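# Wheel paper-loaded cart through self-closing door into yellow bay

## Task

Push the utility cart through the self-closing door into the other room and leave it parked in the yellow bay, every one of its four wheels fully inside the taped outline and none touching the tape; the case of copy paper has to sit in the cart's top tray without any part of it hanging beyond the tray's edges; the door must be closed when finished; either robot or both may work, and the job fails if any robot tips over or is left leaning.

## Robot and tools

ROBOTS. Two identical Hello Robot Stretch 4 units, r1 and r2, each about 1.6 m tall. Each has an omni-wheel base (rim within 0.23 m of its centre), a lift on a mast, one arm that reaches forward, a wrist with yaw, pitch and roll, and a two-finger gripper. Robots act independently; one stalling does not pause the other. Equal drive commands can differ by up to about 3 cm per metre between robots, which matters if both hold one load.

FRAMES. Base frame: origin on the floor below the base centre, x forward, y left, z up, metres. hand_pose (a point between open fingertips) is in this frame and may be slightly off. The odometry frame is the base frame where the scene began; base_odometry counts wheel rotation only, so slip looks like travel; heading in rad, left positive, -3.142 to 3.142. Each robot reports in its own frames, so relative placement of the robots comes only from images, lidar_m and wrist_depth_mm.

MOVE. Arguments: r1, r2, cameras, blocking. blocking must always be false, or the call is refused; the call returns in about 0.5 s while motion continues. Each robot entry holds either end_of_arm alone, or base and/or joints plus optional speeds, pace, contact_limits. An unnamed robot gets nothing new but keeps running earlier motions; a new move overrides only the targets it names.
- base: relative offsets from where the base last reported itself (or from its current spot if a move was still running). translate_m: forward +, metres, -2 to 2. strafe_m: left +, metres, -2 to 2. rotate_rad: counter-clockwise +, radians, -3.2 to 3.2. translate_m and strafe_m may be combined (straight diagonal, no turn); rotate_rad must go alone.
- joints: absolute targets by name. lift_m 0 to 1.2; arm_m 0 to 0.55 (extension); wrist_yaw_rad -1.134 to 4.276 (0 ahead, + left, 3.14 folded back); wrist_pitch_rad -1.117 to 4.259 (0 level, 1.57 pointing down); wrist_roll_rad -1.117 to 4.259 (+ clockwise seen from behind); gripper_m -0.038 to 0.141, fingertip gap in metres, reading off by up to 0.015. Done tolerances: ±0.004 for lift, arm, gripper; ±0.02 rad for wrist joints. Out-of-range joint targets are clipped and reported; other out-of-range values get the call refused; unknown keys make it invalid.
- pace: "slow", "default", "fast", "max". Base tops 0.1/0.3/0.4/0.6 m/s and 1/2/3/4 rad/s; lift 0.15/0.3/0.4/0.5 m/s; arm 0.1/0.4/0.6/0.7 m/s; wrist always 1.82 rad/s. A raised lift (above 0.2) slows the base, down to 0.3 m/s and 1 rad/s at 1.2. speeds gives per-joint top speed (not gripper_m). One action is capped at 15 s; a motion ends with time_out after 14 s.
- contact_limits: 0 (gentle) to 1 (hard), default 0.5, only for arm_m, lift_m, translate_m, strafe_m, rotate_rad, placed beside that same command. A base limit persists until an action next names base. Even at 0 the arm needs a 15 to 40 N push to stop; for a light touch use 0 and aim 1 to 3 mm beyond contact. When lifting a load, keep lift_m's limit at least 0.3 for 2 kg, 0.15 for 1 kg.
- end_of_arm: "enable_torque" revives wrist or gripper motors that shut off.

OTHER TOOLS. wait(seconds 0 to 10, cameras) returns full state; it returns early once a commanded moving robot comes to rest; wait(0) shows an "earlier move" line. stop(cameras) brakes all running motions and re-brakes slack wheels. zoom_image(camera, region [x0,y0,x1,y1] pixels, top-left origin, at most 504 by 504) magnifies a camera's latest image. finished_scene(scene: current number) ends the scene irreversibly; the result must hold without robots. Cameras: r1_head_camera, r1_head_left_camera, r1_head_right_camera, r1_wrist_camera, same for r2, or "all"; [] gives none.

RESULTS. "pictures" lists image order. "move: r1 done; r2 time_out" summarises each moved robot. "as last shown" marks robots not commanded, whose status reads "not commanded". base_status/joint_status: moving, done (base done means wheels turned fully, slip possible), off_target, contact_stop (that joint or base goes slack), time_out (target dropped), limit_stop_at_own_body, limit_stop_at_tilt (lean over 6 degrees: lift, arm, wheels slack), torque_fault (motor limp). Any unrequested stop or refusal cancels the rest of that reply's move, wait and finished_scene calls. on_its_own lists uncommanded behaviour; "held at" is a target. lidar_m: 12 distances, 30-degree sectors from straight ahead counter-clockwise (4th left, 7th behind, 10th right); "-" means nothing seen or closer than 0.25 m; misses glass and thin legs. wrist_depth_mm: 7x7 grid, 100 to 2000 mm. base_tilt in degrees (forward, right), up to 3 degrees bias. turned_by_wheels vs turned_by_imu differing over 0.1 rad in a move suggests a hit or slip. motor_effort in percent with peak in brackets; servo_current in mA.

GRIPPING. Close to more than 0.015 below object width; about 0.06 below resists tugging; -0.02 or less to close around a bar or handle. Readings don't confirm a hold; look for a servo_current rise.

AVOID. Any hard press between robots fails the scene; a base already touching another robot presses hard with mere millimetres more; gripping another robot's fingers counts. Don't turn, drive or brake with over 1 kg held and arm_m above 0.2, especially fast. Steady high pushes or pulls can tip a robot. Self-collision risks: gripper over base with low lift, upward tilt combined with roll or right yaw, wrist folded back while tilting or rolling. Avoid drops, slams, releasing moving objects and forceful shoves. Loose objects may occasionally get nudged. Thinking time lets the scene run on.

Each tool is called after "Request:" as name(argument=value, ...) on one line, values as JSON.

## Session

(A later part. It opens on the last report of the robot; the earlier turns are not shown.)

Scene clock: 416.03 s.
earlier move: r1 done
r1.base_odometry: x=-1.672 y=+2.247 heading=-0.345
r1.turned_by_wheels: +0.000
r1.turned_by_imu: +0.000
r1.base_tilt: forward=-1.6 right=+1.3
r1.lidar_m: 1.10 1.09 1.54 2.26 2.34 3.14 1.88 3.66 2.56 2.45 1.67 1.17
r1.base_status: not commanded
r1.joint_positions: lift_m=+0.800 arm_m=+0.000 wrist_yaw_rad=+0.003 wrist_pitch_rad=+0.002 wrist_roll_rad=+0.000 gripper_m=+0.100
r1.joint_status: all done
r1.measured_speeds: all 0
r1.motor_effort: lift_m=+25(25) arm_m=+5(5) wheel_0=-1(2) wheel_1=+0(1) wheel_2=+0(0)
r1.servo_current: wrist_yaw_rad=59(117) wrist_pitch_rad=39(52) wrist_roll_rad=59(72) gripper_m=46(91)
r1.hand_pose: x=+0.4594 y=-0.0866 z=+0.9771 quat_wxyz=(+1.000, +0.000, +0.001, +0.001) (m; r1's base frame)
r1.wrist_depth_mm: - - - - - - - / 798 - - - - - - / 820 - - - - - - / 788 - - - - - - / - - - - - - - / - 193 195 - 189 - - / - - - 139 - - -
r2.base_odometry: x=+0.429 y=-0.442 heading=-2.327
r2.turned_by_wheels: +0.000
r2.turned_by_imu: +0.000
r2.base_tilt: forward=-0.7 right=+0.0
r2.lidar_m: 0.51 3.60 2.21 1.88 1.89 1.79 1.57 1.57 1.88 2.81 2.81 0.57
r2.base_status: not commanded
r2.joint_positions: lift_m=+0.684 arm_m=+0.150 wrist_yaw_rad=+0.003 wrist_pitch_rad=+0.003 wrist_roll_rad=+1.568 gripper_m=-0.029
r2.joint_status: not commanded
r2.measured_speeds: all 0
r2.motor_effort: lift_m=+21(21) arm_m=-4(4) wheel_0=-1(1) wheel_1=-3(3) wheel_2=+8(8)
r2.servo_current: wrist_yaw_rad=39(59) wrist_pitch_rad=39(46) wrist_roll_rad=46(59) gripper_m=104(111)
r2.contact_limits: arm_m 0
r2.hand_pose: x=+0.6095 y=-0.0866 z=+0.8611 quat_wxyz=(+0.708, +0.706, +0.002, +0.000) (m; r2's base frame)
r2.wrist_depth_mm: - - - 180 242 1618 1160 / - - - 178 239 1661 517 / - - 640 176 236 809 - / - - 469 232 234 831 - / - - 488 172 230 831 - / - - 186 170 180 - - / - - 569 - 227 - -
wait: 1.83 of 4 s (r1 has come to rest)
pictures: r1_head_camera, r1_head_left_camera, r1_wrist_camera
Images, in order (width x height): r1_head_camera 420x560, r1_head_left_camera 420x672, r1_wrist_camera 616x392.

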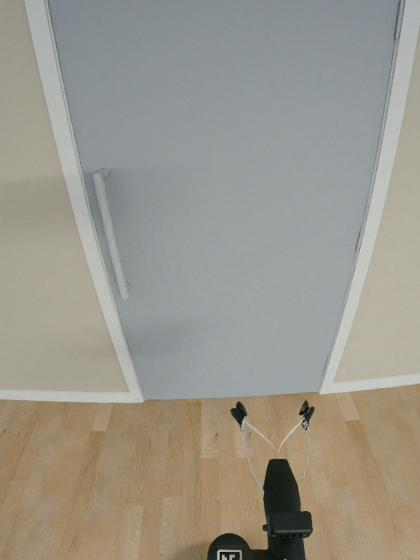

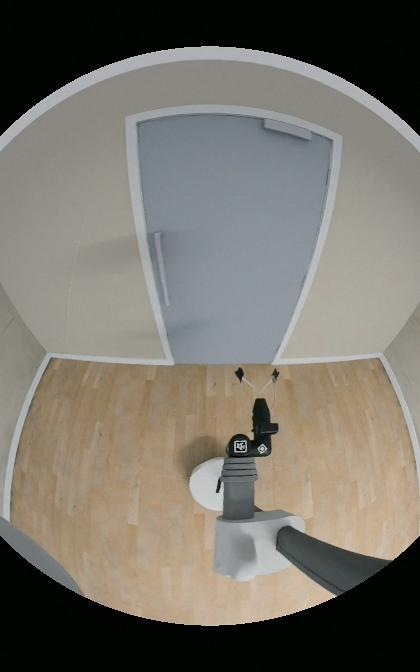

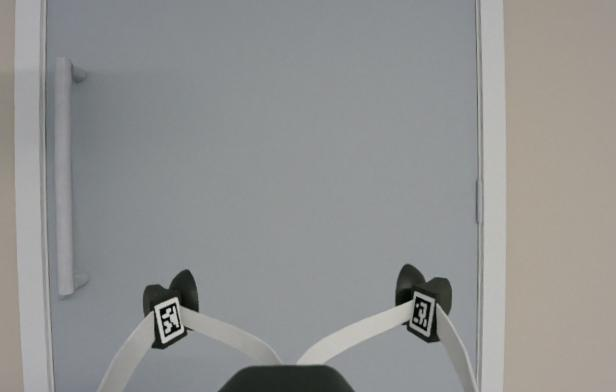

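Request:
move(blocking=false, r1={"base":{"translate_m":0.46,"strafe_m":-0.105},"joints":{"lift_m":0.83,"gripper_m":0.06}}, cameras=[])

Request:
wait(seconds=5, cameras=[])

Request:
move(blocking=false, r1={"base":{"rotate_rad":0.785}}, cameras=[])

Request:
wait(seconds=3, cameras=["r1_head_camera","r1_head_left_camera","r1_wrist_camera"])

Scene clock: 448.00 s.
move: r1 moving
r1.base_odometry: x=-1.645 y=+2.230 heading=-0.345
r1.turned_by_wheels: +0.000
r1.turned_by_imu: +0.000
r1.base_tilt: forward=-1.6 right=+1.2
r1.lidar_m: 1.07 1.07 1.51 2.27 2.33 3.12 1.93 3.64 2.58 2.44 1.64 1.15
r1.base_status: translate_m moving; strafe_m moving
r1.joint_positions: lift_m=+0.827 arm_m=+0.000 wrist_yaw_rad=+0.003 wrist_pitch_rad=+0.002 wrist_roll_rad=+0.000 gripper_m=+0.084
r1.joint_status: lift_m moving; gripper_m moving
r1.measured_speeds: translate_m=+0.121 strafe_m=-0.029 rotate_rad=+0.002 lift_m=+0.044 arm_m=+0.000 wrist_yaw_rad=-0.001 wrist_pitch_rad=+0.000 wrist_roll_rad=+0.000
r1.motor_effort: lift_m=+27(28) arm_m=+5(5) wheel_0=+8(10) wheel_1=+3(5) wheel_2=-8(9)
r1.servo_current: wrist_yaw_rad=52(65) wrist_pitch_rad=39(52) wrist_roll_rad=59(65) gripper_m=85(85)
r1.hand_pose: x=+0.4594 y=-0.0866 z=+1.0046 quat_wxyz=(+1.000, +0.000, +0.001, +0.001) (m; r1's base frame)
r1.wrist_depth_mm: - - - - - - - / 759 - - - - - - / 768 - - - - - - / 768 - - - - - - / - - - - - - - / - - 193 - 193 - - / - 152 - 138 - - -
r2: as last shown
r2.base_tilt: forward=-0.7 right=+0.1
r2.lidar_m: 0.53 3.59 2.17 1.90 1.93 1.81 1.56 1.58 1.86 2.81 2.83 0.59
r2.motor_effort: lift_m=+21(21) arm_m=-3(4) wheel_0=+0(1) wheel_1=-3(3) wheel_2=+8(8)
r2.servo_current: wrist_yaw_rad=59(59) wrist_pitch_rad=39(46) wrist_roll_rad=39(52) gripper_m=104(104)
r2.contact_limits: arm_m 0
r2.wrist_depth_mm: - - - 179 242 1618 1138 / - - - 178 238 1661 517 / - - 647 176 236 809 - / - - 466 232 234 842 - / - - 488 172 231 820 - / - - 186 170 180 - - / - - 574 - 227 - -
pictures: none
No camera images: "cameras" was empty.

Scene clock: 450.53 s.
earlier move: r1 done
r1.base_odometry: x=-1.275 y=+1.993 heading=-0.345
r1.turned_by_wheels: +0.000
r1.turned_by_imu: -0.001
r1.base_tilt: forward=-1.6 right=+1.3
r1.lidar_m: 0.65 0.69 0.91 2.29 2.47 3.30 2.36 3.45 2.44 2.32 1.00 0.69
r1.base_status: done
r1.joint_positions: lift_m=+0.830 arm_m=+0.000 wrist_yaw_rad=+0.003 wrist_pitch_rad=+0.002 wrist_roll_rad=+0.000 gripper_m=+0.060
r1.joint_status: all done
r1.measured_speeds: all 0
r1.motor_effort: lift_m=+24(28) arm_m=+4(5) wheel_0=+1(10) wheel_1=+1(7) wheel_2=+1(10)
r1.servo_current: wrist_yaw_rad=52(72) wrist_pitch_rad=39(52) wrist_roll_rad=33(72) gripper_m=39(85)
r1.hand_pose: x=+0.4594 y=-0.0866 z=+1.0071 quat_wxyz=(+1.000, +0.000, +0.001, +0.001) (m; r1's base frame)
r1.wrist_depth_mm: 436 442 449 452 459 462 469 / 433 442 445 455 459 466 473 / 439 442 445 459 462 466 477 / 439 449 449 455 462 473 477 / 442 442 452 462 469 469 477 / 439 445 195 459 189 473 477 / 442 442 455 143 469 473 480
r2.base_odometry: x=+0.429 y=-0.442 heading=-2.327
r2.turned_by_wheels: +0.000
r2.turned_by_imu: +0.000
r2.base_tilt: forward=-0.6 right=+0.1
r2.lidar_m: 0.53 3.62 2.19 1.90 1.90 1.80 1.56 1.56 1.87 2.83 2.82 0.57
r2.base_status: not commanded
r2.joint_positions: lift_m=+0.684 arm_m=+0.150 wrist_yaw_rad=+0.003 wrist_pitch_rad=+0.003 wrist_roll_rad=+1.568 gripper_m=-0.029
r2.joint_status: not commanded
r2.measured_speeds: all 0
r2.motor_effort: lift_m=+21(21) arm_m=-3(4) wheel_0=-1(1) wheel_1=-3(4) wheel_2=+8(8)
r2.servo_current: wrist_yaw_rad=52(65) wrist_pitch_rad=39(46) wrist_roll_rad=46(59) gripper_m=91(104)
r2.contact_limits: arm_m 0
r2.hand_pose: x=+0.6095 y=-0.0866 z=+0.8611 quat_wxyz=(+0.708, +0.706, +0.002, +0.000) (m; r2's base frame)
r2.wrist_depth_mm: - - - 179 242 1661 1160 / - - - 178 238 1618 517 / - - 647 175 236 809 - / - - 466 233 234 842 - / - - 488 171 232 831 - / - - 186 169 180 - - / - - 580 - 227 - -
wait: 2.53 of 5 s (r1 has come to rest)
pictures: none
No camera images: "cameras" was empty.

Scene clock: 451.03 s.
move: r1 moving
r1.base_odometry: x=-1.275 y=+1.993 heading=-0.093
r1.turned_by_wheels: +0.252
r1.turned_by_imu: +0.252
r1.base_tilt: forward=-1.6 right=+1.3
r1.lidar_m: 0.63 0.76 1.26 2.41 2.72 2.35 2.37 2.82 2.35 1.52 0.78 0.64
r1.base_status: rotate_rad moving
r1.joint_positions: lift_m=+0.830 arm_m=+0.000 wrist_yaw_rad=+0.003 wrist_pitch_rad=+0.002 wrist_roll_rad=+0.000 gripper_m=+0.060
r1.joint_status: not commanded
r1.measured_speeds: translate_m=+0.002 strafe_m=+0.000 rotate_rad=+0.973 lift_m=+0.000 arm_m=+0.000 wrist_yaw_rad=+0.000 wrist_pitch_rad=+0.000 wrist_roll_rad=+0.000
r1.motor_effort: lift_m=+24(25) arm_m=+5(5) wheel_0=-8(9) wheel_1=-5(8) wheel_2=-7(8)
r1.servo_current: wrist_yaw_rad=52(65) wrist_pitch_rad=33(46) wrist_roll_rad=39(59) gripper_m=46(46)
r1.hand_pose: x=+0.4594 y=-0.0867 z=+1.0071 quat_wxyz=(+1.000, +0.000, +0.001, +0.001) (m; r1's base frame)
r1.wrist_depth_mm: 496 477 455 439 424 410 399 / 500 477 459 442 424 413 399 / 500 480 459 442 430 410 399 / 500 480 466 445 430 413 399 / 504 484 462 445 430 413 402 / 504 484 195 445 189 415 399 / 504 477 462 143 430 410 404
r2: as last shown
r2.base_tilt: forward=-0.7 right=+0.1
r2.lidar_m: 0.52 3.63 2.20 1.89 1.90 1.77 1.54 1.58 1.89 2.81 2.81 0.57
r2.motor_effort: lift_m=+21(21) arm_m=-4(4) wheel_0=-1(1) wheel_1=-3(3) wheel_2=+8(8)
r2.servo_current: wrist_yaw_rad=33(52) wrist_pitch_rad=39(46) wrist_roll_rad=39(52) gripper_m=98(111)
r2.contact_limits: arm_m 0
r2.wrist_depth_mm: - - - 179 242 1661 1160 / - - - 178 238 1661 517 / - - 640 176 236 809 - / - - 462 232 234 842 - / - - 488 171 231 831 - / - - 186 169 180 - - / - - 574 - 227 - -
pictures: none
No camera images: "cameras" was empty.

Scene clock: 452.07 s.
earlier move: r1 done
r1.base_odometry: x=-1.275 y=+1.993 heading=+0.440
r1.turned_by_wheels: +0.533
r1.turned_by_imu: +0.536
r1.base_tilt: forward=-1.6 right=+1.3
r1.lidar_m: 0.74 1.25 2.41 2.73 2.36 2.38 2.78 2.33 1.49 0.80 0.64 0.65
r1.base_status: done
r1.joint_positions: lift_m=+0.830 arm_m=+0.000 wrist_yaw_rad=+0.003 wrist_pitch_rad=+0.002 wrist_roll_rad=+0.000 gripper_m=+0.060
r1.joint_status: not commanded
r1.measured_speeds: all 0
r1.motor_effort: lift_m=+24(25) arm_m=+4(5) wheel_0=-2(9) wheel_1=-1(8) wheel_2=-2(8)
r1.servo_current: wrist_yaw_rad=52(65) wrist_pitch_rad=46(46) wrist_roll_rad=52(65) gripper_m=52(52)
r1.hand_pose: x=+0.4594 y=-0.0867 z=+1.0072 quat_wxyz=(+1.000, +0.000, +0.001, +0.001) (m; r1's base frame)
r1.wrist_depth_mm: - - - 554 500 427 379 / 1863 - - 530 504 424 377 / 1863 - - 530 500 427 377 / 1808 - - 530 508 430 379 / - - - 530 504 430 379 / - - 191 539 193 433 379 / - 141 - 142 496 404 382
r2.base_odometry: x=+0.429 y=-0.442 heading=-2.327
r2.turned_by_wheels: +0.000
r2.turned_by_imu: +0.000
r2.base_tilt: forward=-0.7 right=+0.1
r2.lidar_m: 0.52 3.60 2.19 1.89 1.90 1.75 1.58 1.57 1.91 2.81 2.83 0.59
r2.base_status: not commanded
r2.joint_positions: lift_m=+0.684 arm_m=+0.150 wrist_yaw_rad=+0.003 wrist_pitch_rad=+0.003 wrist_roll_rad=+1.568 gripper_m=-0.029
r2.joint_status: not commanded
r2.measured_speeds: all 0
r2.motor_effort: lift_m=+21(21) arm_m=-3(4) wheel_0=-1(1) wheel_1=-3(3) wheel_2=+8(8)
r2.servo_current: wrist_yaw_rad=59(59) wrist_pitch_rad=46(46) wrist_roll_rad=39(59) gripper_m=104(111)
r2.contact_limits: arm_m 0
r2.hand_pose: x=+0.6095 y=-0.0866 z=+0.8611 quat_wxyz=(+0.708, +0.706, +0.002, +0.000) (m; r2's base frame)
r2.wrist_depth_mm: - - - 179 241 1661 1138 / - - - 178 239 1661 521 / - - 647 176 236 809 - / - - 469 232 234 820 - / - - 488 171 230 820 - / - - 186 170 180 - - / - - 574 - 227 - -
wait: 1.03 of 3 s (r1 has come to rest)
pictures: r1_head_camera, r1_head_left_camera, r1_wrist_camera
Images, in order (width x height): r1_head_camera 420x560, r1_head_left_camera 420x672, r1_wrist_camera 616x392.

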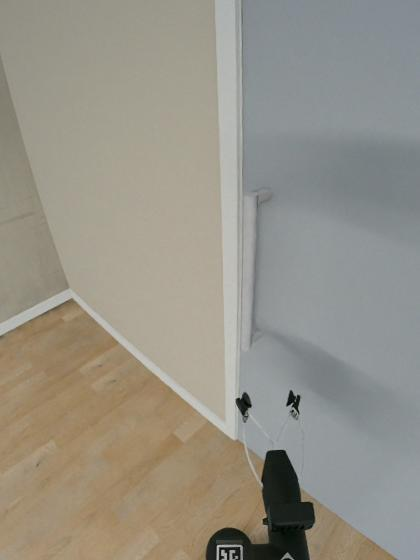

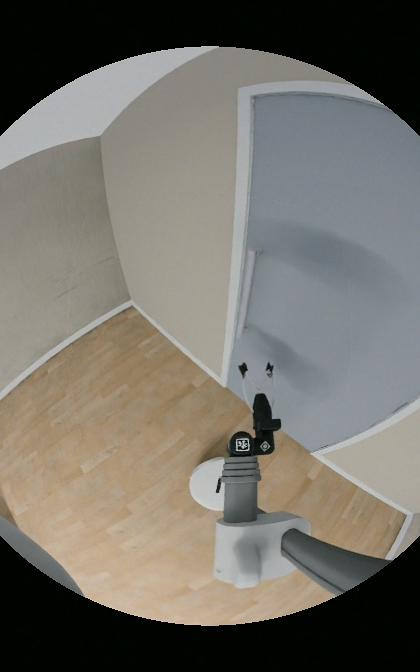

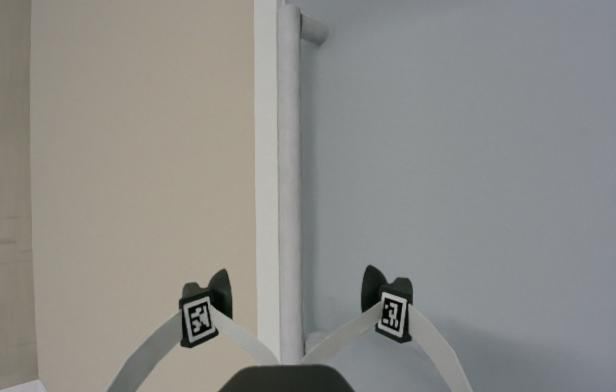

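Request:
move(blocking=false, cameras=["r1_wrist_camera","r1_head_camera"])

Scene clock: 474.37 s.
r1.base_odometry: x=-1.275 y=+1.993 heading=+0.440
r1.turned_by_wheels: +0.000
r1.turned_by_imu: +0.000
r1.base_tilt: forward=-1.6 right=+1.3
r1.lidar_m: 0.74 1.27 2.39 2.73 2.36 2.38 2.81 2.33 1.46 0.79 0.65 0.64
r1.base_status: done
r1.joint_positions: lift_m=+0.830 arm_m=+0.000 wrist_yaw_rad=+0.003 wrist_pitch_rad=+0.002 wrist_roll_rad=+0.000 gripper_m=+0.060
r1.joint_status: not commanded
r1.measured_speeds: all 0
r1.motor_effort: lift_m=+24(25) arm_m=+4(5) wheel_0=-2(9) wheel_1=-1(8) wheel_2=-2(8)
r1.servo_current: wrist_yaw_rad=39(65) wrist_pitch_rad=46(46) wrist_roll_rad=52(65) gripper_m=39(52)
r1.hand_pose: x=+0.4594 y=-0.0867 z=+1.0072 quat_wxyz=(+1.000, +0.000, +0.001, +0.001) (m; r1's base frame)
r1.wrist_depth_mm: - - - 549 500 424 382 / 1863 - - 530 504 427 377 / 1863 - - 530 504 430 377 / 1863 - - 535 508 427 379 / - - - 535 504 433 379 / - - 190 535 194 430 379 / - 140 - 143 496 402 379
r2.base_odometry: x=+0.429 y=-0.442 heading=-2.327
r2.turned_by_wheels: +0.000
r2.turned_by_imu: +0.000
r2.base_tilt: forward=-0.7 right=+0.1
r2.lidar_m: 0.52 3.61 2.19 1.90 1.93 1.77 1.55 1.55 1.89 2.81 2.81 0.59
r2.base_status: not commanded
r2.joint_positions: lift_m=+0.684 arm_m=+0.150 wrist_yaw_rad=+0.003 wrist_pitch_rad=+0.003 wrist_roll_rad=+1.568 gripper_m=-0.029
r2.joint_status: not commanded
r2.measured_speeds: all 0
r2.motor_effort: lift_m=+21(21) arm_m=-3(4) wheel_0=-1(1) wheel_1=-3(3) wheel_2=+8(8)
r2.servo_current: wrist_yaw_rad=46(59) wrist_pitch_rad=46(46) wrist_roll_rad=46(59) gripper_m=98(111)
r2.contact_limits: arm_m 0
r2.hand_pose: x=+0.6095 y=-0.0866 z=+0.8611 quat_wxyz=(+0.708, +0.706, +0.002, +0.000) (m; r2's base frame)
r2.wrist_depth_mm: - - - 179 242 1618 1160 / - - - 178 238 1618 517 / - - 640 176 236 809 - / - - 462 233 234 842 - / - - 484 172 232 820 - / - - 185 169 180 - - / - - 569 - 227 - -
pictures: r1_head_camera, r1_wrist_camera
Images, in order (width x height): r1_head_camera 420x560, r1_wrist_camera 616x392.

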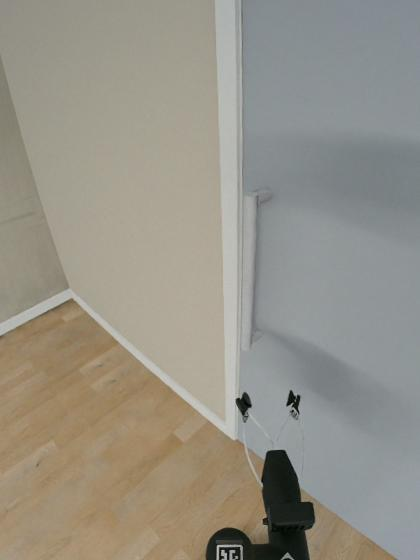

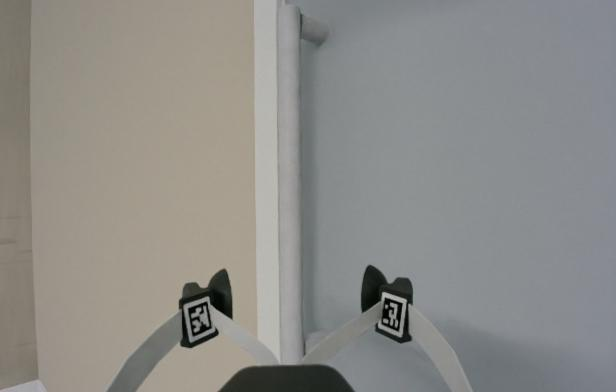

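Request:
move(blocking=false, r1={"base":{"strafe_m":0.013},"joints":{"arm_m":0.2},"pace":"slow","contact_limits":{"arm_m":0.1}}, cameras=[])

Request:
wait(seconds=4, cameras=["r1_wrist_camera"])

Scene clock: 484.47 s.
move: r1 moving
r1.base_odometry: x=-1.280 y=+2.003 heading=+0.440
r1.turned_by_wheels: +0.000
r1.turned_by_imu: +0.000
r1.base_tilt: forward=-1.6 right=+1.3
r1.lidar_m: 0.75 1.28 2.39 2.71 2.34 2.34 2.83 2.35 1.50 0.79 0.67 0.65
r1.base_status: strafe_m moving
r1.joint_positions: lift_m=+0.830 arm_m=+0.013 wrist_yaw_rad=+0.003 wrist_pitch_rad=+0.002 wrist_roll_rad=+0.000 gripper_m=+0.060
r1.joint_status: arm_m moving
r1.measured_speeds: translate_m=+0.000 strafe_m=+0.019 rotate_rad=+0.000 lift_m=+0.000 arm_m=+0.049 wrist_yaw_rad=+0.000 wrist_pitch_rad=+0.000 wrist_roll_rad=+0.000
r1.motor_effort: lift_m=+24(24) arm_m=+7(7) wheel_0=-3(8) wheel_1=+2(7) wheel_2=+0(2)
r1.servo_current: wrist_yaw_rad=46(65) wrist_pitch_rad=39(52) wrist_roll_rad=39(78) gripper_m=46(52)
r1.contact_limits: arm_m 0.1
r1.hand_pose: x=+0.4721 y=-0.0867 z=+1.0072 quat_wxyz=(+1.000, +0.000, +0.001, +0.001) (m; r1's base frame)
r1.wrist_depth_mm: - - - 554 496 421 384 / 1921 - - 559 500 427 375 / 1863 - - 525 504 430 377 / 1808 - - 525 504 427 377 / - - - 525 504 430 377 / - - 190 530 193 430 382 / - 140 - 143 496 407 377
r2: as last shown
r2.base_tilt: forward=-0.6 right=+0.1
r2.lidar_m: 0.53 3.59 2.19 1.89 1.92 1.80 1.55 1.57 1.88 2.81 2.83 0.57
r2.motor_effort: lift_m=+21(21) arm_m=-3(4) wheel_0=-1(1) wheel_1=-3(3) wheel_2=+8(9)
r2.servo_current: wrist_yaw_rad=59(59) wrist_pitch_rad=46(46) wrist_roll_rad=52(65) gripper_m=104(104)
r2.contact_limits: arm_m 0
r2.wrist_depth_mm: - - - 180 242 1661 1160 / - - - 178 240 1618 521 / - - 640 176 236 820 - / - - 466 232 235 831 - / - - 492 172 230 831 - / - - 186 170 180 - - / - - 574 - 227 - -
pictures: none
No camera images: "cameras" was empty.

Scene clock: 487.23 s.
earlier move: r1 done
r1.base_odometry: x=-1.280 y=+2.004 heading=+0.440
r1.turned_by_wheels: +0.000
r1.turned_by_imu: +0.000
r1.base_tilt: forward=-1.6 right=+1.2
r1.lidar_m: 0.73 1.29 2.36 2.71 2.34 2.35 2.82 2.35 1.52 0.81 0.67 0.65
r1.base_status: done
r1.joint_positions: lift_m=+0.830 arm_m=+0.200 wrist_yaw_rad=+0.003 wrist_pitch_rad=+0.002 wrist_roll_rad=+0.000 gripper_m=+0.060
r1.joint_status: all done
r1.measured_speeds: all 0
r1.motor_effort: lift_m=+24(24) arm_m=+5(8) wheel_0=-4(8) wheel_1=+3(7) wheel_2=+0(2)
r1.servo_current: wrist_yaw_rad=46(72) wrist_pitch_rad=39(52) wrist_roll_rad=39(78) gripper_m=46(52)
r1.contact_limits: arm_m 0.1
r1.hand_pose: x=+0.6594 y=-0.0867 z=+1.0072 quat_wxyz=(+1.000, +0.000, +0.001, +0.001) (m; r1's base frame)
r1.wrist_depth_mm: - - - 382 343 294 265 / - - - 382 347 294 265 / - - - 384 349 296 266 / - - - 387 351 296 266 / - - - 389 351 298 260 / - - 190 336 193 297 268 / - 140 - 143 343 279 263
r2.base_odometry: x=+0.429 y=-0.442 heading=-2.327
r2.turned_by_wheels: +0.000
r2.turned_by_imu: +0.000
r2.base_tilt: forward=-0.6 right=+0.0
r2.lidar_m: 0.52 3.61 2.20 1.90 1.90 1.81 1.57 1.56 1.89 2.82 2.84 0.59
r2.base_status: not commanded
r2.joint_positions: lift_m=+0.684 arm_m=+0.150 wrist_yaw_rad=+0.003 wrist_pitch_rad=+0.003 wrist_roll_rad=+1.568 gripper_m=-0.029
r2.joint_status: not commanded
r2.measured_speeds: all 0
r2.motor_effort: lift_m=+21(21) arm_m=-3(4) wheel_0=+0(1) wheel_1=-3(4) wheel_2=+8(9)
r2.servo_current: wrist_yaw_rad=52(65) wrist_pitch_rad=39(52) wrist_roll_rad=59(65) gripper_m=104(104)
r2.contact_limits: arm_m 0
r2.hand_pose: x=+0.6095 y=-0.0866 z=+0.8611 quat_wxyz=(+0.708, +0.706, +0.002, +0.000) (m; r2's base frame)
r2.wrist_depth_mm: - - - 179 241 1661 1182 / - - - 178 238 1661 517 / - - 640 176 236 820 - / - - 466 232 235 831 - / - - 484 172 232 831 - / - - 186 170 180 - - / - - 574 - 228 - -
wait: 2.77 of 4 s (r1 has come to rest)
pictures: r1_wrist_camera
Images, in order (width x height): r1_wrist_camera 616x392.

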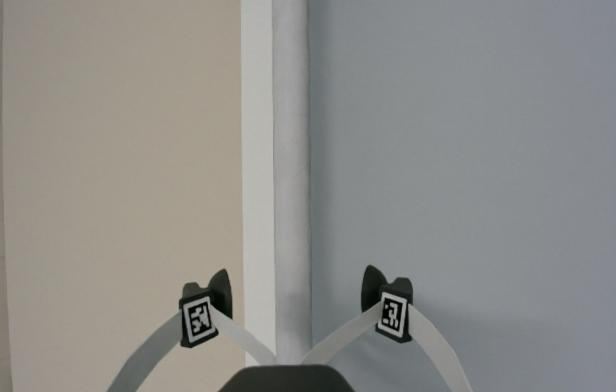

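Request:
move(blocking=false, r1={"joints":{"arm_m":0.315},"pace":"slow","contact_limits":{"arm_m":0.0}}, cameras=[])

Request:
wait(seconds=3, cameras=["r1_wrist_camera"])

Scene clock: 500.07 s.
move: r1 moving
r1.base_odometry: x=-1.280 y=+2.004 heading=+0.440
r1.turned_by_wheels: +0.000
r1.turned_by_imu: +0.000
r1.base_tilt: forward=-1.6 right=+1.2
r1.lidar_m: 0.72 1.27 2.39 2.70 2.34 2.35 2.82 2.34 1.51 0.79 0.66 0.66
r1.base_status: not commanded
r1.joint_positions: lift_m=+0.830 arm_m=+0.213 wrist_yaw_rad=+0.003 wrist_pitch_rad=+0.002 wrist_roll_rad=+0.000 gripper_m=+0.060
r1.joint_status: arm_m moving
r1.measured_speeds: translate_m=+0.000 strafe_m=+0.000 rotate_rad=+0.000 lift_m=+0.000 arm_m=+0.049 wrist_yaw_rad=+0.000 wrist_pitch_rad=+0.000 wrist_roll_rad=+0.000
r1.motor_effort: lift_m=+24(24) arm_m=+4(6) wheel_0=-4(4) wheel_1=+3(3) wheel_2=+0(0)
r1.servo_current: wrist_yaw_rad=52(59) wrist_pitch_rad=39(46) wrist_roll_rad=46(52) gripper_m=39(52)
r1.contact_limits: arm_m 0
r1.hand_pose: x=+0.6721 y=-0.0867 z=+1.0072 quat_wxyz=(+1.000, +0.000, +0.001, +0.001) (m; r1's base frame)
r1.wrist_depth_mm: - - - 375 336 286 256 / - - - 375 340 286 259 / - - - 375 338 287 258 / - - - 327 340 289 259 / - - - 379 342 291 255 / - - 190 327 189 290 260 / - 140 - 143 338 273 260
r2: as last shown
r2.base_tilt: forward=-0.7 right=+0.0
r2.lidar_m: 0.54 3.58 2.20 1.90 1.92 1.78 1.57 1.58 1.92 2.82 2.81 0.59
r2.motor_effort: lift_m=+21(21) arm_m=-3(4) wheel_0=-1(1) wheel_1=-3(3) wheel_2=+8(9)
r2.servo_current: wrist_yaw_rad=46(65) wrist_pitch_rad=39(39) wrist_roll_rad=33(59) gripper_m=98(104)
r2.contact_limits: arm_m 0
r2.wrist_depth_mm: - - - 179 242 1618 1138 / - - - 178 239 1661 521 / - - 640 176 236 809 - / - - 466 231 234 854 - / - - 484 172 231 820 - / - - 185 169 180 - - / - - 574 - 227 - -
pictures: none
No camera images: "cameras" was empty.

Scene clock: 502.00 s.
earlier move: r1 done
r1.base_odometry: x=-1.280 y=+2.004 heading=+0.440
r1.turned_by_wheels: +0.000
r1.turned_by_imu: +0.000
r1.base_tilt: forward=-1.6 right=+1.3
r1.lidar_m: 0.76 1.24 2.39 2.72 2.34 2.34 2.80 2.35 1.49 0.81 0.68 0.67
r1.base_status: not commanded
r1.joint_positions: lift_m=+0.830 arm_m=+0.315 wrist_yaw_rad=+0.003 wrist_pitch_rad=+0.002 wrist_roll_rad=+0.000 gripper_m=+0.060
r1.joint_status: all done
r1.measured_speeds: all 0
r1.motor_effort: lift_m=+24(24) arm_m=+5(7) wheel_0=-4(4) wheel_1=+3(3) wheel_2=+0(0)
r1.servo_current: wrist_yaw_rad=52(65) wrist_pitch_rad=46(52) wrist_roll_rad=46(59) gripper_m=46(52)
r1.contact_limits: arm_m 0
r1.hand_pose: x=+0.7744 y=-0.0867 z=+1.0072 quat_wxyz=(+1.000, +0.000, +0.001, +0.001) (m; r1's base frame)
r1.wrist_depth_mm: - - 410 225 252 213 192 / - - 413 224 253 218 193 / - - 402 224 253 216 193 / - - 399 222 253 216 193 / - - 402 223 253 212 195 / - - 193 223 195 216 195 / - 140 394 142 250 207 195
r2.base_odometry: x=+0.429 y=-0.442 heading=-2.327
r2.turned_by_wheels: +0.000
r2.turned_by_imu: +0.000
r2.base_tilt: forward=-0.7 right=+0.0
r2.lidar_m: 0.52 3.59 2.19 1.91 1.92 1.78 1.57 1.56 1.88 2.81 2.83 0.56
r2.base_status: not commanded
r2.joint_positions: lift_m=+0.684 arm_m=+0.150 wrist_yaw_rad=+0.003 wrist_pitch_rad=+0.003 wrist_roll_rad=+1.568 gripper_m=-0.029
r2.joint_status: not commanded
r2.measured_speeds: all 0
r2.motor_effort: lift_m=+21(21) arm_m=-3(4) wheel_0=-1(1) wheel_1=-3(3) wheel_2=+8(9)
r2.servo_current: wrist_yaw_rad=46(65) wrist_pitch_rad=46(52) wrist_roll_rad=52(65) gripper_m=104(104)
r2.contact_limits: arm_m 0
r2.hand_pose: x=+0.6095 y=-0.0866 z=+0.8611 quat_wxyz=(+0.708, +0.706, +0.002, +0.000) (m; r2's base frame)
r2.wrist_depth_mm: - - - 179 242 1661 1160 / - - - 178 238 1708 517 / - - 640 176 236 809 - / - - 462 232 234 831 - / - - 488 172 231 820 - / - - 186 169 179 - - / - - 574 - 227 - -
wait: 1.93 of 3 s (r1 has come to rest)
pictures: r1_wrist_camera
Images, in order (width x height): r1_wrist_camera 616x392.

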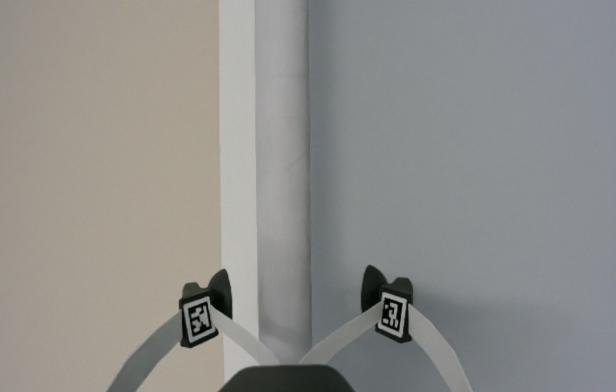

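Request:
move(blocking=false, r1={"base":{"strafe_m":0.007},"joints":{"arm_m":0.351},"pace":"slow","contact_limits":{"arm_m":0.0}}, cameras=[])

Request:
wait(seconds=3, cameras=["r1_wrist_camera"])

Request:
move(blocking=false, r1={"joints":{"gripper_m":-0.03}}, cameras=[])

Request:
wait(seconds=3, cameras=["r1_wrist_camera","r1_head_camera"])

Scene clock: 507.33 s.
move: r1 moving
r1.base_odometry: x=-1.283 y=+2.011 heading=+0.440
r1.turned_by_wheels: +0.000
r1.turned_by_imu: +0.000
r1.base_tilt: forward=-1.6 right=+1.3
r1.lidar_m: 0.75 1.30 2.37 2.73 2.31 2.36 2.80 2.34 1.51 0.81 0.66 0.65
r1.base_status: strafe_m moving
r1.joint_positions: lift_m=+0.830 arm_m=+0.328 wrist_yaw_rad=+0.003 wrist_pitch_rad=+0.002 wrist_roll_rad=+0.000 gripper_m=+0.060
r1.joint_status: arm_m moving
r1.measured_speeds: translate_m=+0.000 strafe_m=+0.001 rotate_rad=+0.001 lift_m=+0.000 arm_m=+0.049 wrist_yaw_rad=+0.000 wrist_pitch_rad=+0.000 wrist_roll_rad=+0.000
r1.motor_effort: lift_m=+24(24) arm_m=+5(7) wheel_0=-3(8) wheel_1=+1(7) wheel_2=-1(1)
r1.servo_current: wrist_yaw_rad=46(59) wrist_pitch_rad=46(52) wrist_roll_rad=26(72) gripper_m=46(52)
r1.contact_limits: arm_m 0
r1.hand_pose: x=+0.7871 y=-0.0867 z=+1.0072 quat_wxyz=(+1.000, +0.000, +0.001, +0.001) (m; r1's base frame)
r1.wrist_depth_mm: - - 404 204 246 209 189 / - - 407 206 247 215 189 / - - 407 208 249 211 190 / - - 410 209 249 212 191 / - - 413 210 251 213 191 / - - 192 211 194 213 191 / - 140 389 143 245 199 191
r2: as last shown
r2.base_tilt: forward=-0.7 right=+0.1
r2.lidar_m: 0.53 3.63 2.20 1.88 1.92 1.77 1.56 1.59 1.90 2.81 2.83 0.58
r2.motor_effort: lift_m=+21(21) arm_m=-3(4) wheel_0=+0(1) wheel_1=-3(3) wheel_2=+8(8)
r2.servo_current: wrist_yaw_rad=46(59) wrist_pitch_rad=39(46) wrist_roll_rad=59(59) gripper_m=98(104)
r2.contact_limits: arm_m 0
r2.wrist_depth_mm: - - - 179 242 1661 1138 / - - - 178 239 1661 512 / - - 647 175 236 809 - / - - 462 232 233 842 - / - - 488 171 229 831 - / - - 186 169 180 - - / - - 574 - 227 - -
pictures: none
No camera images: "cameras" was empty.

Scene clock: 508.33 s.
earlier move: r1 done
r1.base_odometry: x=-1.283 y=+2.011 heading=+0.440
r1.turned_by_wheels: +0.000
r1.turned_by_imu: +0.000
r1.base_tilt: forward=-1.6 right=+1.3
r1.lidar_m: 0.75 1.29 2.39 2.72 2.34 2.34 2.80 2.36 1.50 0.81 0.69 0.65
r1.base_status: done
r1.joint_positions: lift_m=+0.830 arm_m=+0.351 wrist_yaw_rad=+0.003 wrist_pitch_rad=+0.002 wrist_roll_rad=+0.000 gripper_m=+0.060
r1.joint_status: all done
r1.measured_speeds: all 0
r1.motor_effort: lift_m=+24(24) arm_m=+7(8) wheel_0=-1(8) wheel_1=+2(7) wheel_2=+0(1)
r1.servo_current: wrist_yaw_rad=46(65) wrist_pitch_rad=39(52) wrist_roll_rad=39(72) gripper_m=46(52)
r1.contact_limits: arm_m 0
r1.hand_pose: x=+0.8102 y=-0.0867 z=+1.0072 quat_wxyz=(+1.000, +0.000, +0.001, +0.001) (m; r1's base frame)
r1.wrist_depth_mm: - 433 377 179 228 197 174 / - 430 377 180 229 194 175 / - 427 377 182 229 194 175 / - 436 379 182 230 195 176 / - 439 379 184 230 196 176 / - - 191 181 200 196 176 / - 141 357 147 231 187 176
r2.base_odometry: x=+0.429 y=-0.442 heading=-2.327
r2.turned_by_wheels: +0.000
r2.turned_by_imu: +0.000
r2.base_tilt: forward=-0.7 right=+0.1
r2.lidar_m: 0.52 3.59 2.18 1.90 1.90 1.79 1.56 1.58 1.87 2.81 2.83 0.58
r2.base_status: not commanded
r2.joint_positions: lift_m=+0.684 arm_m=+0.150 wrist_yaw_rad=+0.003 wrist_pitch_rad=+0.003 wrist_roll_rad=+1.568 gripper_m=-0.029
r2.joint_status: not commanded
r2.measured_speeds: all 0
r2.motor_effort: lift_m=+21(21) arm_m=-4(4) wheel_0=-1(1) wheel_1=-3(3) wheel_2=+8(8)
r2.servo_current: wrist_yaw_rad=52(65) wrist_pitch_rad=39(46) wrist_roll_rad=39(59) gripper_m=98(104)
r2.contact_limits: arm_m 0
r2.hand_pose: x=+0.6095 y=-0.0866 z=+0.8611 quat_wxyz=(+0.708, +0.706, +0.002, +0.000) (m; r2's base frame)
r2.wrist_depth_mm: - - - 180 242 1576 1160 / - - - 178 238 1661 517 / - - 647 176 236 809 - / - - 462 232 233 842 - / - - 488 172 231 842 - / - - 186 169 180 - - / - - 569 - 227 - -
wait: 1.00 of 3 s (r1 has come to rest)
pictures: r1_wrist_camera
Images, in order (width x height): r1_wrist_camera 616x392.

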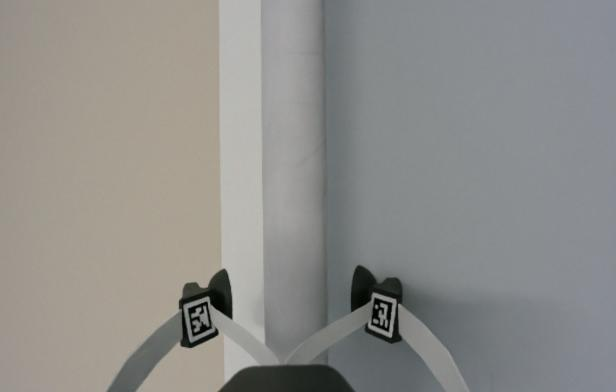

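Scene clock: 508.83 s.
move: r1 moving
r1.base_odometry: x=-1.283 y=+2.011 heading=+0.440
r1.turned_by_wheels: +0.000
r1.turned_by_imu: +0.000
r1.base_tilt: forward=-1.6 right=+1.3
r1.lidar_m: 0.72 1.29 2.39 2.71 2.34 2.35 2.81 2.37 1.50 0.81 0.67 0.66
r1.base_status: not commanded
r1.joint_positions: lift_m=+0.830 arm_m=+0.351 wrist_yaw_rad=+0.003 wrist_pitch_rad=+0.002 wrist_roll_rad=+0.000 gripper_m=+0.041
r1.joint_status: gripper_m moving
r1.measured_speeds: all 0
r1.motor_effort: lift_m=+24(24) arm_m=+5(7) wheel_0=-1(1) wheel_1=+2(2) wheel_2=+0(0)
r1.servo_current: wrist_yaw_rad=46(59) wrist_pitch_rad=39(46) wrist_roll_rad=59(59) gripper_m=104(104)
r1.contact_limits: arm_m 0
r1.hand_pose: x=+0.8104 y=-0.0867 z=+1.0072 quat_wxyz=(+1.000, +0.000, +0.001, +0.001) (m; r1's base frame)
r1.wrist_depth_mm: - 421 370 179 231 196 172 / - 424 373 180 227 193 174 / - 427 375 181 228 193 175 / - 427 370 182 228 194 175 / - 430 379 181 229 195 176 / - - 194 182 196 196 176 / - 145 353 144 225 187 176
r2: as last shown
r2.lidar_m: 0.52 3.60 2.17 1.89 1.89 1.77 1.57 1.57 1.87 2.81 2.83 0.58
r2.motor_effort: lift_m=+21(21) arm_m=-3(4) wheel_0=-1(1) wheel_1=-3(3) wheel_2=+8(8)
r2.servo_current: wrist_yaw_rad=52(59) wrist_pitch_rad=39(52) wrist_roll_rad=39(59) gripper_m=104(111)
r2.contact_limits: arm_m 0
r2.wrist_depth_mm: - - - 179 242 1618 1160 / - - - 178 238 1661 517 / - - 640 176 236 798 - / - - 466 233 234 842 - / - - 484 172 231 831 - / - - 186 170 180 - - / - - 574 - 228 - -
pictures: none
No camera images: "cameras" was empty.

Scene clock: 509.97 s.
earlier move: r1 done
r1.base_odometry: x=-1.283 y=+2.011 heading=+0.441
r1.turned_by_wheels: +0.001
r1.turned_by_imu: -0.014
r1.base_tilt: forward=-1.5 right=+1.3
r1.lidar_m: 0.73 1.25 2.37 2.64 2.34 2.35 2.84 2.34 1.56 0.81 0.68 0.67
r1.base_status: not commanded
r1.joint_positions: lift_m=+0.830 arm_m=+0.351 wrist_yaw_rad=+0.011 wrist_pitch_rad=+0.002 wrist_roll_rad=+0.000 gripper_m=-0.028
r1.joint_status: all done
r1.measured_speeds: all 0
r1.motor_effort: lift_m=+24(24) arm_m=-7(7) wheel_0=+2(4) wheel_1=-1(2) wheel_2=+16(16)
r1.servo_current: wrist_yaw_rad=59(78) wrist_pitch_rad=39(46) wrist_roll_rad=46(65) gripper_m=111(254)
r1.contact_limits: arm_m 0
r1.hand_pose: x=+0.8115 y=-0.0844 z=+1.0072 quat_wxyz=(+1.000, +0.000, +0.001, +0.005) (m; r1's base frame)
r1.wrist_depth_mm: - 427 357 168 211 184 - / - 430 357 168 218 185 166 / - 430 362 169 217 185 167 / - 436 364 169 219 186 167 / - 436 364 170 220 186 168 / - 418 190 170 205 186 167 / - 144 357 169 215 175 167
r2.base_odometry: x=+0.429 y=-0.442 heading=-2.327
r2.turned_by_wheels: +0.000
r2.turned_by_imu: +0.000
r2.base_tilt: forward=-0.7 right=+0.1
r2.lidar_m: 0.53 3.59 2.20 1.89 1.92 1.79 1.57 1.58 1.89 2.81 2.82 0.57
r2.base_status: not commanded
r2.joint_positions: lift_m=+0.684 arm_m=+0.150 wrist_yaw_rad=+0.003 wrist_pitch_rad=+0.003 wrist_roll_rad=+1.568 gripper_m=-0.029
r2.joint_status: not commanded
r2.measured_speeds: all 0
r2.motor_effort: lift_m=+21(21) arm_m=-3(4) wheel_0=+0(1) wheel_1=-3(3) wheel_2=+8(8)
r2.servo_current: wrist_yaw_rad=52(59) wrist_pitch_rad=39(52) wrist_roll_rad=46(65) gripper_m=98(111)
r2.contact_limits: arm_m 0
r2.hand_pose: x=+0.6095 y=-0.0866 z=+0.8611 quat_wxyz=(+0.708, +0.706, +0.002, +0.000) (m; r2's base frame)
r2.wrist_depth_mm: - - - 180 242 1661 1160 / - - - 178 239 1708 521 / - - 640 176 236 809 - / - - 466 232 235 842 - / - - 488 172 231 831 - / - - 185 170 180 - - / - - 574 - 227 - -
wait: 1.13 of 3 s (r1 has come to rest)
pictures: r1_head_camera, r1_wrist_camera
Images, in order (width x height): r1_head_camera 420x560, r1_wrist_camera 616x392.

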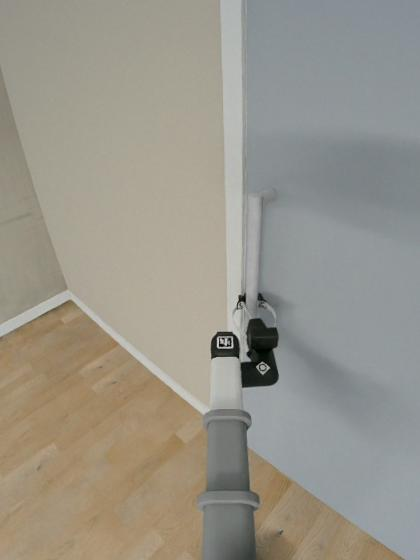

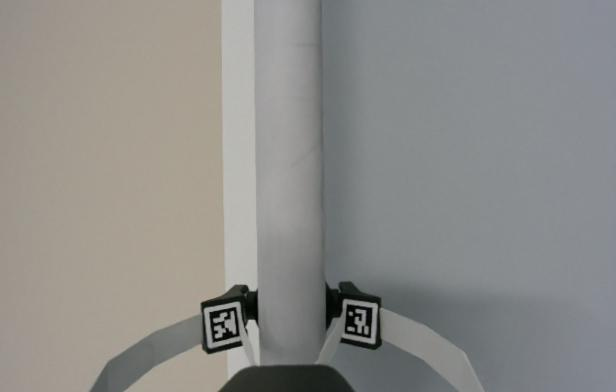

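Request:
move(blocking=false, r1={"base":{"translate_m":-0.055,"strafe_m":0.034},"pace":"slow","contact_limits":{"translate_m":0.6,"strafe_m":0.6}}, cameras=[])

Request:
wait(seconds=3, cameras=["r1_wrist_camera","r1_head_camera"])

r1: "contact_limits": translate_m and strafe_m are given together and make one move, which takes one limit: state it under one of them only
Scene clock: 524.67 s.
r1.base_odometry: x=-1.283 y=+2.011 heading=+0.441
r1.turned_by_wheels: +0.000
r1.turned_by_imu: +0.000
r1.base_tilt: forward=-1.5 right=+1.3
r1.lidar_m: 0.74 1.21 2.38 2.70 2.34 2.34 2.83 2.35 1.55 0.80 0.64 0.66
r1.base_status: not commanded
r1.joint_positions: lift_m=+0.830 arm_m=+0.351 wrist_yaw_rad=+0.011 wrist_pitch_rad=+0.002 wrist_roll_rad=+0.000 gripper_m=-0.028
r1.joint_status: all done
r1.measured_speeds: all 0
r1.motor_effort: lift_m=+24(24) arm_m=-7(7) wheel_0=+3(4) wheel_1=-1(2) wheel_2=+16(16)
r1.servo_current: wrist_yaw_rad=72(78) wrist_pitch_rad=39(46) wrist_roll_rad=52(65) gripper_m=111(254)
r1.contact_limits: arm_m 0
r1.hand_pose: x=+0.8115 y=-0.0844 z=+1.0072 quat_wxyz=(+1.000, +0.000, +0.001, +0.005) (m; r1's base frame)
r1.wrist_depth_mm: - 430 357 167 211 183 - / - 427 359 168 218 184 166 / - 430 359 169 218 185 167 / - 433 362 169 220 186 167 / - 436 366 170 220 186 167 / - 424 190 170 204 187 167 / - 144 353 169 216 176 167
r2.base_odometry: x=+0.429 y=-0.442 heading=-2.327
r2.turned_by_wheels: +0.000
r2.turned_by_imu: +0.000
r2.base_tilt: forward=-0.7 right=+0.1
r2.lidar_m: 0.52 3.59 2.19 1.89 1.90 1.80 1.56 1.57 1.88 2.82 2.82 0.56
r2.base_status: not commanded
r2.joint_positions: lift_m=+0.684 arm_m=+0.150 wrist_yaw_rad=+0.003 wrist_pitch_rad=+0.003 wrist_roll_rad=+1.568 gripper_m=-0.029
r2.joint_status: not commanded
r2.measured_speeds: all 0
r2.motor_effort: lift_m=+21(21) arm_m=-3(4) wheel_0=+0(1) wheel_1=-3(3) wheel_2=+8(8)
r2.servo_current: wrist_yaw_rad=52(59) wrist_pitch_rad=39(52) wrist_roll_rad=39(65) gripper_m=98(111)
r2.contact_limits: arm_m 0
r2.hand_pose: x=+0.6095 y=-0.0866 z=+0.8611 quat_wxyz=(+0.708, +0.706, +0.002, +0.000) (m; r2's base frame)
r2.wrist_depth_mm: - - - 179 241 1661 1160 / - - - 178 238 1661 517 / - - 640 176 236 820 - / - - 469 232 235 831 - / - - 488 171 231 831 - / - - 185 169 180 - - / - - 574 - 228 - -
pictures: none

not run: a call was refused earlier in this reply.

Request:
move(blocking=false, r1={"base":{"translate_m":-0.055,"strafe_m":0.034},"pace":"slow","contact_limits":{"translate_m":0.6}}, cameras=[])

Request:
wait(seconds=3, cameras=["r1_wrist_camera","r1_head_camera"])

Scene clock: 530.27 s.
move: r1 moving
r1.base_odometry: x=-1.297 y=+2.013 heading=+0.443
r1.turned_by_wheels: +0.002
r1.turned_by_imu: -0.013
r1.base_tilt: forward=-1.1 right=+1.5
r1.lidar_m: 0.73 1.23 2.37 2.65 2.33 2.33 2.89 2.39 1.64 0.83 0.67 0.67
r1.base_status: translate_m moving; strafe_m moving
r1.joint_positions: lift_m=+0.830 arm_m=+0.351 wrist_yaw_rad=+0.012 wrist_pitch_rad=+0.002 wrist_roll_rad=+0.000 gripper_m=-0.028
r1.joint_status: not commanded
r1.measured_speeds: translate_m=-0.047 strafe_m=+0.030 rotate_rad=+0.002 lift_m=+0.000 arm_m=+0.000 wrist_yaw_rad=+0.014 wrist_pitch_rad=+0.000 wrist_roll_rad=+0.000
r1.motor_effort: lift_m=+24(24) arm_m=-7(7) wheel_0=-3(5) wheel_1=+1(4) wheel_2=+27(27)
r1.servo_current: wrist_yaw_rad=65(85) wrist_pitch_rad=39(46) wrist_roll_rad=26(59) gripper_m=104(111)
r1.contact_limits: arm_m 0; translate_m 0.6
r1.hand_pose: x=+0.8117 y=-0.0839 z=+1.0072 quat_wxyz=(+1.000, +0.000, +0.001, +0.006) (m; r1's base frame)
r1.wrist_depth_mm: - 430 364 170 211 185 165 / - 430 362 171 218 181 166 / - 433 362 171 218 185 167 / - 436 366 170 220 186 167 / - 439 368 170 221 187 168 / - 421 185 170 204 187 168 / - 146 359 169 216 176 168
r2.base_odometry: x=+0.429 y=-0.442 heading=-2.327
r2.turned_by_wheels: +0.000
r2.turned_by_imu: +0.000
r2.base_tilt: forward=-0.6 right=+0.1
r2.lidar_m: 0.52 3.57 2.21 1.88 1.90 1.80 1.57 1.55 1.90 2.81 2.83 0.58
r2.base_status: not commanded
r2.joint_positions: lift_m=+0.684 arm_m=+0.150 wrist_yaw_rad=+0.003 wrist_pitch_rad=+0.003 wrist_roll_rad=+1.568 gripper_m=-0.029
r2.joint_status: not commanded
r2.measured_speeds: all 0
r2.motor_effort: lift_m=+21(21) arm_m=-3(4) wheel_0=+0(1) wheel_1=-3(3) wheel_2=+8(8)
r2.servo_current: wrist_yaw_rad=46(59) wrist_pitch_rad=39(46) wrist_roll_rad=46(52) gripper_m=98(104)
r2.contact_limits: arm_m 0
r2.hand_pose: x=+0.6095 y=-0.0866 z=+0.8611 quat_wxyz=(+0.708, +0.706, +0.002, +0.000) (m; r2's base frame)
r2.wrist_depth_mm: - - - 179 242 1618 1138 / - - - 178 240 1661 512 / - - 647 176 236 809 - / - - 466 232 233 831 - / - - 488 172 230 820 - / - - 186 170 179 - - / - - 569 - 227 - -
pictures: none
No camera images: "cameras" was empty.

Scene clock: 532.13 s.
earlier move: r1 contact_stop
r1.base_odometry: x=-1.279 y=+2.025 heading=+0.455
r1.turned_by_wheels: +0.012
r1.turned_by_imu: -0.004
r1.base_tilt: forward=-1.5 right=+1.3
r1.lidar_m: 0.74 1.21 2.35 2.64 2.32 2.33 2.91 2.38 1.60 0.84 0.68 0.67
r1.base_status: translate_m contact_stop (by the wheels' count: +0.009 of -0.055); strafe_m contact_stop (by the wheels' count: +0.010 of +0.034)
r1.joint_positions: lift_m=+0.830 arm_m=+0.351 wrist_yaw_rad=+0.003 wrist_pitch_rad=+0.002 wrist_roll_rad=+0.000 gripper_m=-0.029
r1.joint_status: not commanded
r1.measured_speeds: all 0
r1.on_its_own: the wheels are slack since a contact_stop
r1.motor_effort: lift_m=+24(24) arm_m=-5(9) wheel_0=-1(5) wheel_1=+0(4) wheel_2=+0(30)
r1.servo_current: wrist_yaw_rad=39(91) wrist_pitch_rad=39(52) wrist_roll_rad=46(59) gripper_m=59(111)
r1.contact_limits: arm_m 0; translate_m 0.6
r1.hand_pose: x=+0.8106 y=-0.0866 z=+1.0074 quat_wxyz=(+1.000, +0.000, +0.001, +0.001) (m; r1's base frame)
r1.wrist_depth_mm: - 402 340 163 213 186 - / - 404 338 163 213 183 165 / - 407 343 168 216 184 167 / - 407 343 164 216 185 167 / - 407 347 165 217 185 167 / - 418 188 166 204 187 168 / - 140 178 163 209 180 -
r2.base_odometry: x=+0.429 y=-0.442 heading=-2.327
r2.turned_by_wheels: +0.000
r2.turned_by_imu: +0.000
r2.base_tilt: forward=-0.7 right=+0.1
r2.lidar_m: 0.52 3.61 2.17 1.89 1.92 1.78 1.56 1.56 1.89 2.81 2.82 0.59
r2.base_status: not commanded
r2.joint_positions: lift_m=+0.684 arm_m=+0.150 wrist_yaw_rad=+0.003 wrist_pitch_rad=+0.003 wrist_roll_rad=+1.568 gripper_m=-0.029
r2.joint_status: not commanded
r2.measured_speeds: all 0
r2.motor_effort: lift_m=+21(21) arm_m=-4(4) wheel_0=-1(1) wheel_1=-3(3) wheel_2=+8(8)
r2.servo_current: wrist_yaw_rad=52(59) wrist_pitch_rad=39(46) wrist_roll_rad=52(59) gripper_m=98(117)
r2.contact_limits: arm_m 0
r2.hand_pose: x=+0.6095 y=-0.0866 z=+0.8611 quat_wxyz=(+0.708, +0.706, +0.002, +0.000) (m; r2's base frame)
r2.wrist_depth_mm: - - - 180 241 1618 1138 / - - - 178 238 1661 517 / - - 647 176 236 809 - / - - 466 232 234 831 - / - - 488 171 231 809 - / - - 186 169 180 - - / - - 574 - 227 - -
wait: 1.87 of 3 s (r1 has come to rest)
pictures: r1_head_camera, r1_wrist_camera
Images, in order (width x height): r1_head_camera 420x560, r1_wrist_camera 616x392.

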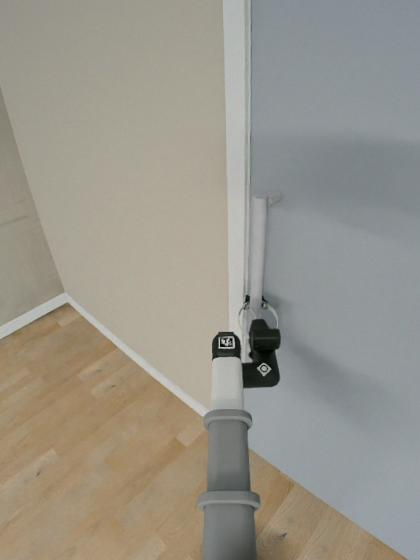

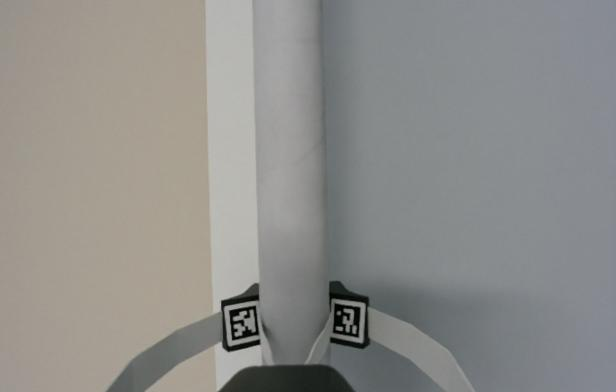

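Request:
move(blocking=false, r1={"base":{"translate_m":-0.075,"strafe_m":0.04},"pace":"slow","contact_limits":{"translate_m":1.0}}, cameras=[])

Request:
wait(seconds=3, cameras=["r1_wrist_camera","r1_head_camera"])

Scene clock: 537.67 s.
move: r1 moving
r1.base_odometry: x=-1.293 y=+2.026 heading=+0.456
r1.turned_by_wheels: +0.000
r1.turned_by_imu: -0.014
r1.base_tilt: forward=-1.3 right=+1.4
r1.lidar_m: 0.75 1.23 2.34 2.60 2.33 2.32 2.93 2.40 1.71 0.87 0.69 0.66
r1.base_status: translate_m moving; strafe_m moving
r1.joint_positions: lift_m=+0.830 arm_m=+0.351 wrist_yaw_rad=+0.005 wrist_pitch_rad=+0.002 wrist_roll_rad=+0.000 gripper_m=-0.029
r1.joint_status: not commanded
r1.measured_speeds: translate_m=-0.049 strafe_m=+0.027 rotate_rad=+0.002 lift_m=+0.000 arm_m=+0.001 wrist_yaw_rad=+0.027 wrist_pitch_rad=+0.000 wrist_roll_rad=+0.000
r1.motor_effort: lift_m=+24(24) arm_m=-5(5) wheel_0=-10(15) wheel_1=-3(5) wheel_2=+15(15)
r1.servo_current: wrist_yaw_rad=39(65) wrist_pitch_rad=52(52) wrist_roll_rad=46(52) gripper_m=59(59)
r1.contact_limits: arm_m 0; translate_m 1
r1.hand_pose: x=+0.8109 y=-0.0861 z=+1.0074 quat_wxyz=(+1.000, +0.000, +0.001, +0.002) (m; r1's base frame)
r1.wrist_depth_mm: - 394 347 166 211 185 168 / - 413 351 167 218 182 169 / - 399 351 167 220 187 169 / - 402 353 168 220 187 171 / - 424 357 169 220 190 171 / - 413 186 170 206 193 171 / - 140 180 166 211 181 -
r2: as last shown
r2.base_tilt: forward=-0.7 right=+0.0
r2.lidar_m: 0.51 3.62 2.20 1.91 1.92 1.77 1.56 1.59 1.90 2.81 2.84 0.59
r2.motor_effort: lift_m=+21(21) arm_m=-3(4) wheel_0=-1(1) wheel_1=-3(3) wheel_2=+8(8)
r2.servo_current: wrist_yaw_rad=52(59) wrist_pitch_rad=39(46) wrist_roll_rad=59(59) gripper_m=104(104)
r2.contact_limits: arm_m 0
r2.wrist_depth_mm: - - - 180 241 1661 1160 / - - - 178 237 1618 517 / - - 640 175 235 809 - / - - 462 232 234 842 - / - - 492 171 232 831 - / - - 186 170 180 - - / - - 574 - 226 - -
pictures: none
No camera images: "cameras" was empty.

Scene clock: 539.20 s.
earlier move: r1 done
r1.base_odometry: x=-1.364 y=+2.028 heading=+0.457
r1.turned_by_wheels: +0.002
r1.turned_by_imu: -0.041
r1.base_tilt: forward=-1.5 right=+1.2
r1.lidar_m: 0.74 1.29 2.36 2.56 2.25 2.25 3.08 2.42 2.08 0.96 0.75 0.70
r1.base_status: done
r1.joint_positions: lift_m=+0.830 arm_m=+0.351 wrist_yaw_rad=+0.016 wrist_pitch_rad=+0.002 wrist_roll_rad=+0.000 gripper_m=-0.029
r1.joint_status: not commanded
r1.measured_speeds: all 0
r1.motor_effort: lift_m=+24(24) arm_m=-8(8) wheel_0=+4(15) wheel_1=-1(7) wheel_2=+22(30)
r1.servo_current: wrist_yaw_rad=98(117) wrist_pitch_rad=46(52) wrist_roll_rad=39(65) gripper_m=59(65)
r1.contact_limits: arm_m 0; translate_m 1
r1.hand_pose: x=+0.8120 y=-0.0828 z=+1.0074 quat_wxyz=(+1.000, +0.000, +0.001, +0.008) (m; r1's base frame)
r1.wrist_depth_mm: - - 413 168 215 191 172 / - - 415 173 216 189 173 / - - 413 172 218 190 174 / - - 418 172 219 191 174 / - - 410 171 220 191 175 / - - 182 170 212 193 176 / - 139 415 167 214 186 176
r2.base_odometry: x=+0.429 y=-0.442 heading=-2.327
r2.turned_by_wheels: +0.000
r2.turned_by_imu: +0.000
r2.base_tilt: forward=-0.6 right=+0.1
r2.lidar_m: 0.52 3.59 2.17 1.90 1.91 1.78 1.57 1.59 1.89 2.81 2.82 0.56
r2.base_status: not commanded
r2.joint_positions: lift_m=+0.684 arm_m=+0.150 wrist_yaw_rad=+0.003 wrist_pitch_rad=+0.003 wrist_roll_rad=+1.568 gripper_m=-0.029
r2.joint_status: not commanded
r2.measured_speeds: all 0
r2.motor_effort: lift_m=+21(21) arm_m=-4(4) wheel_0=-1(1) wheel_1=-3(3) wheel_2=+8(8)
r2.servo_current: wrist_yaw_rad=52(59) wrist_pitch_rad=33(52) wrist_roll_rad=46(65) gripper_m=98(104)
r2.contact_limits: arm_m 0
r2.hand_pose: x=+0.6095 y=-0.0866 z=+0.8611 quat_wxyz=(+0.708, +0.706, +0.002, +0.000) (m; r2's base frame)
r2.wrist_depth_mm: - - - 179 242 1661 1138 / - - - 178 237 1708 517 / - - 647 176 236 820 - / - - 466 232 234 831 - / - - 484 172 231 820 - / - - 186 170 180 - - / - - 574 - 227 - -
wait: 1.53 of 3 s (r1 has come to rest)
pictures: r1_head_camera, r1_wrist_camera
Images, in order (width x height): r1_head_camera 420x560, r1_wrist_camera 616x392.

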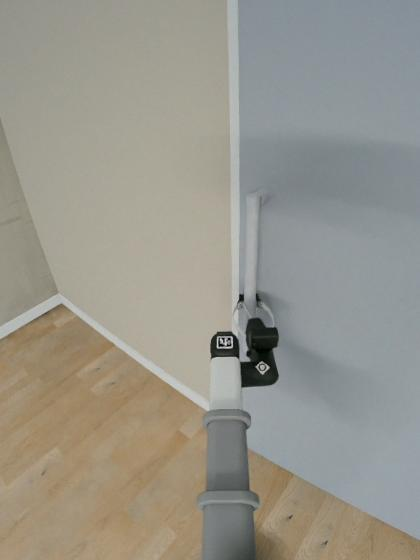

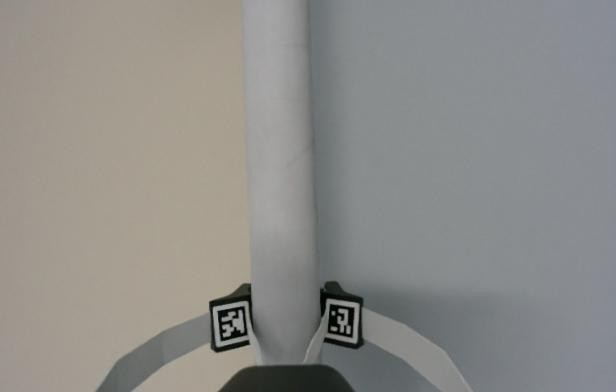

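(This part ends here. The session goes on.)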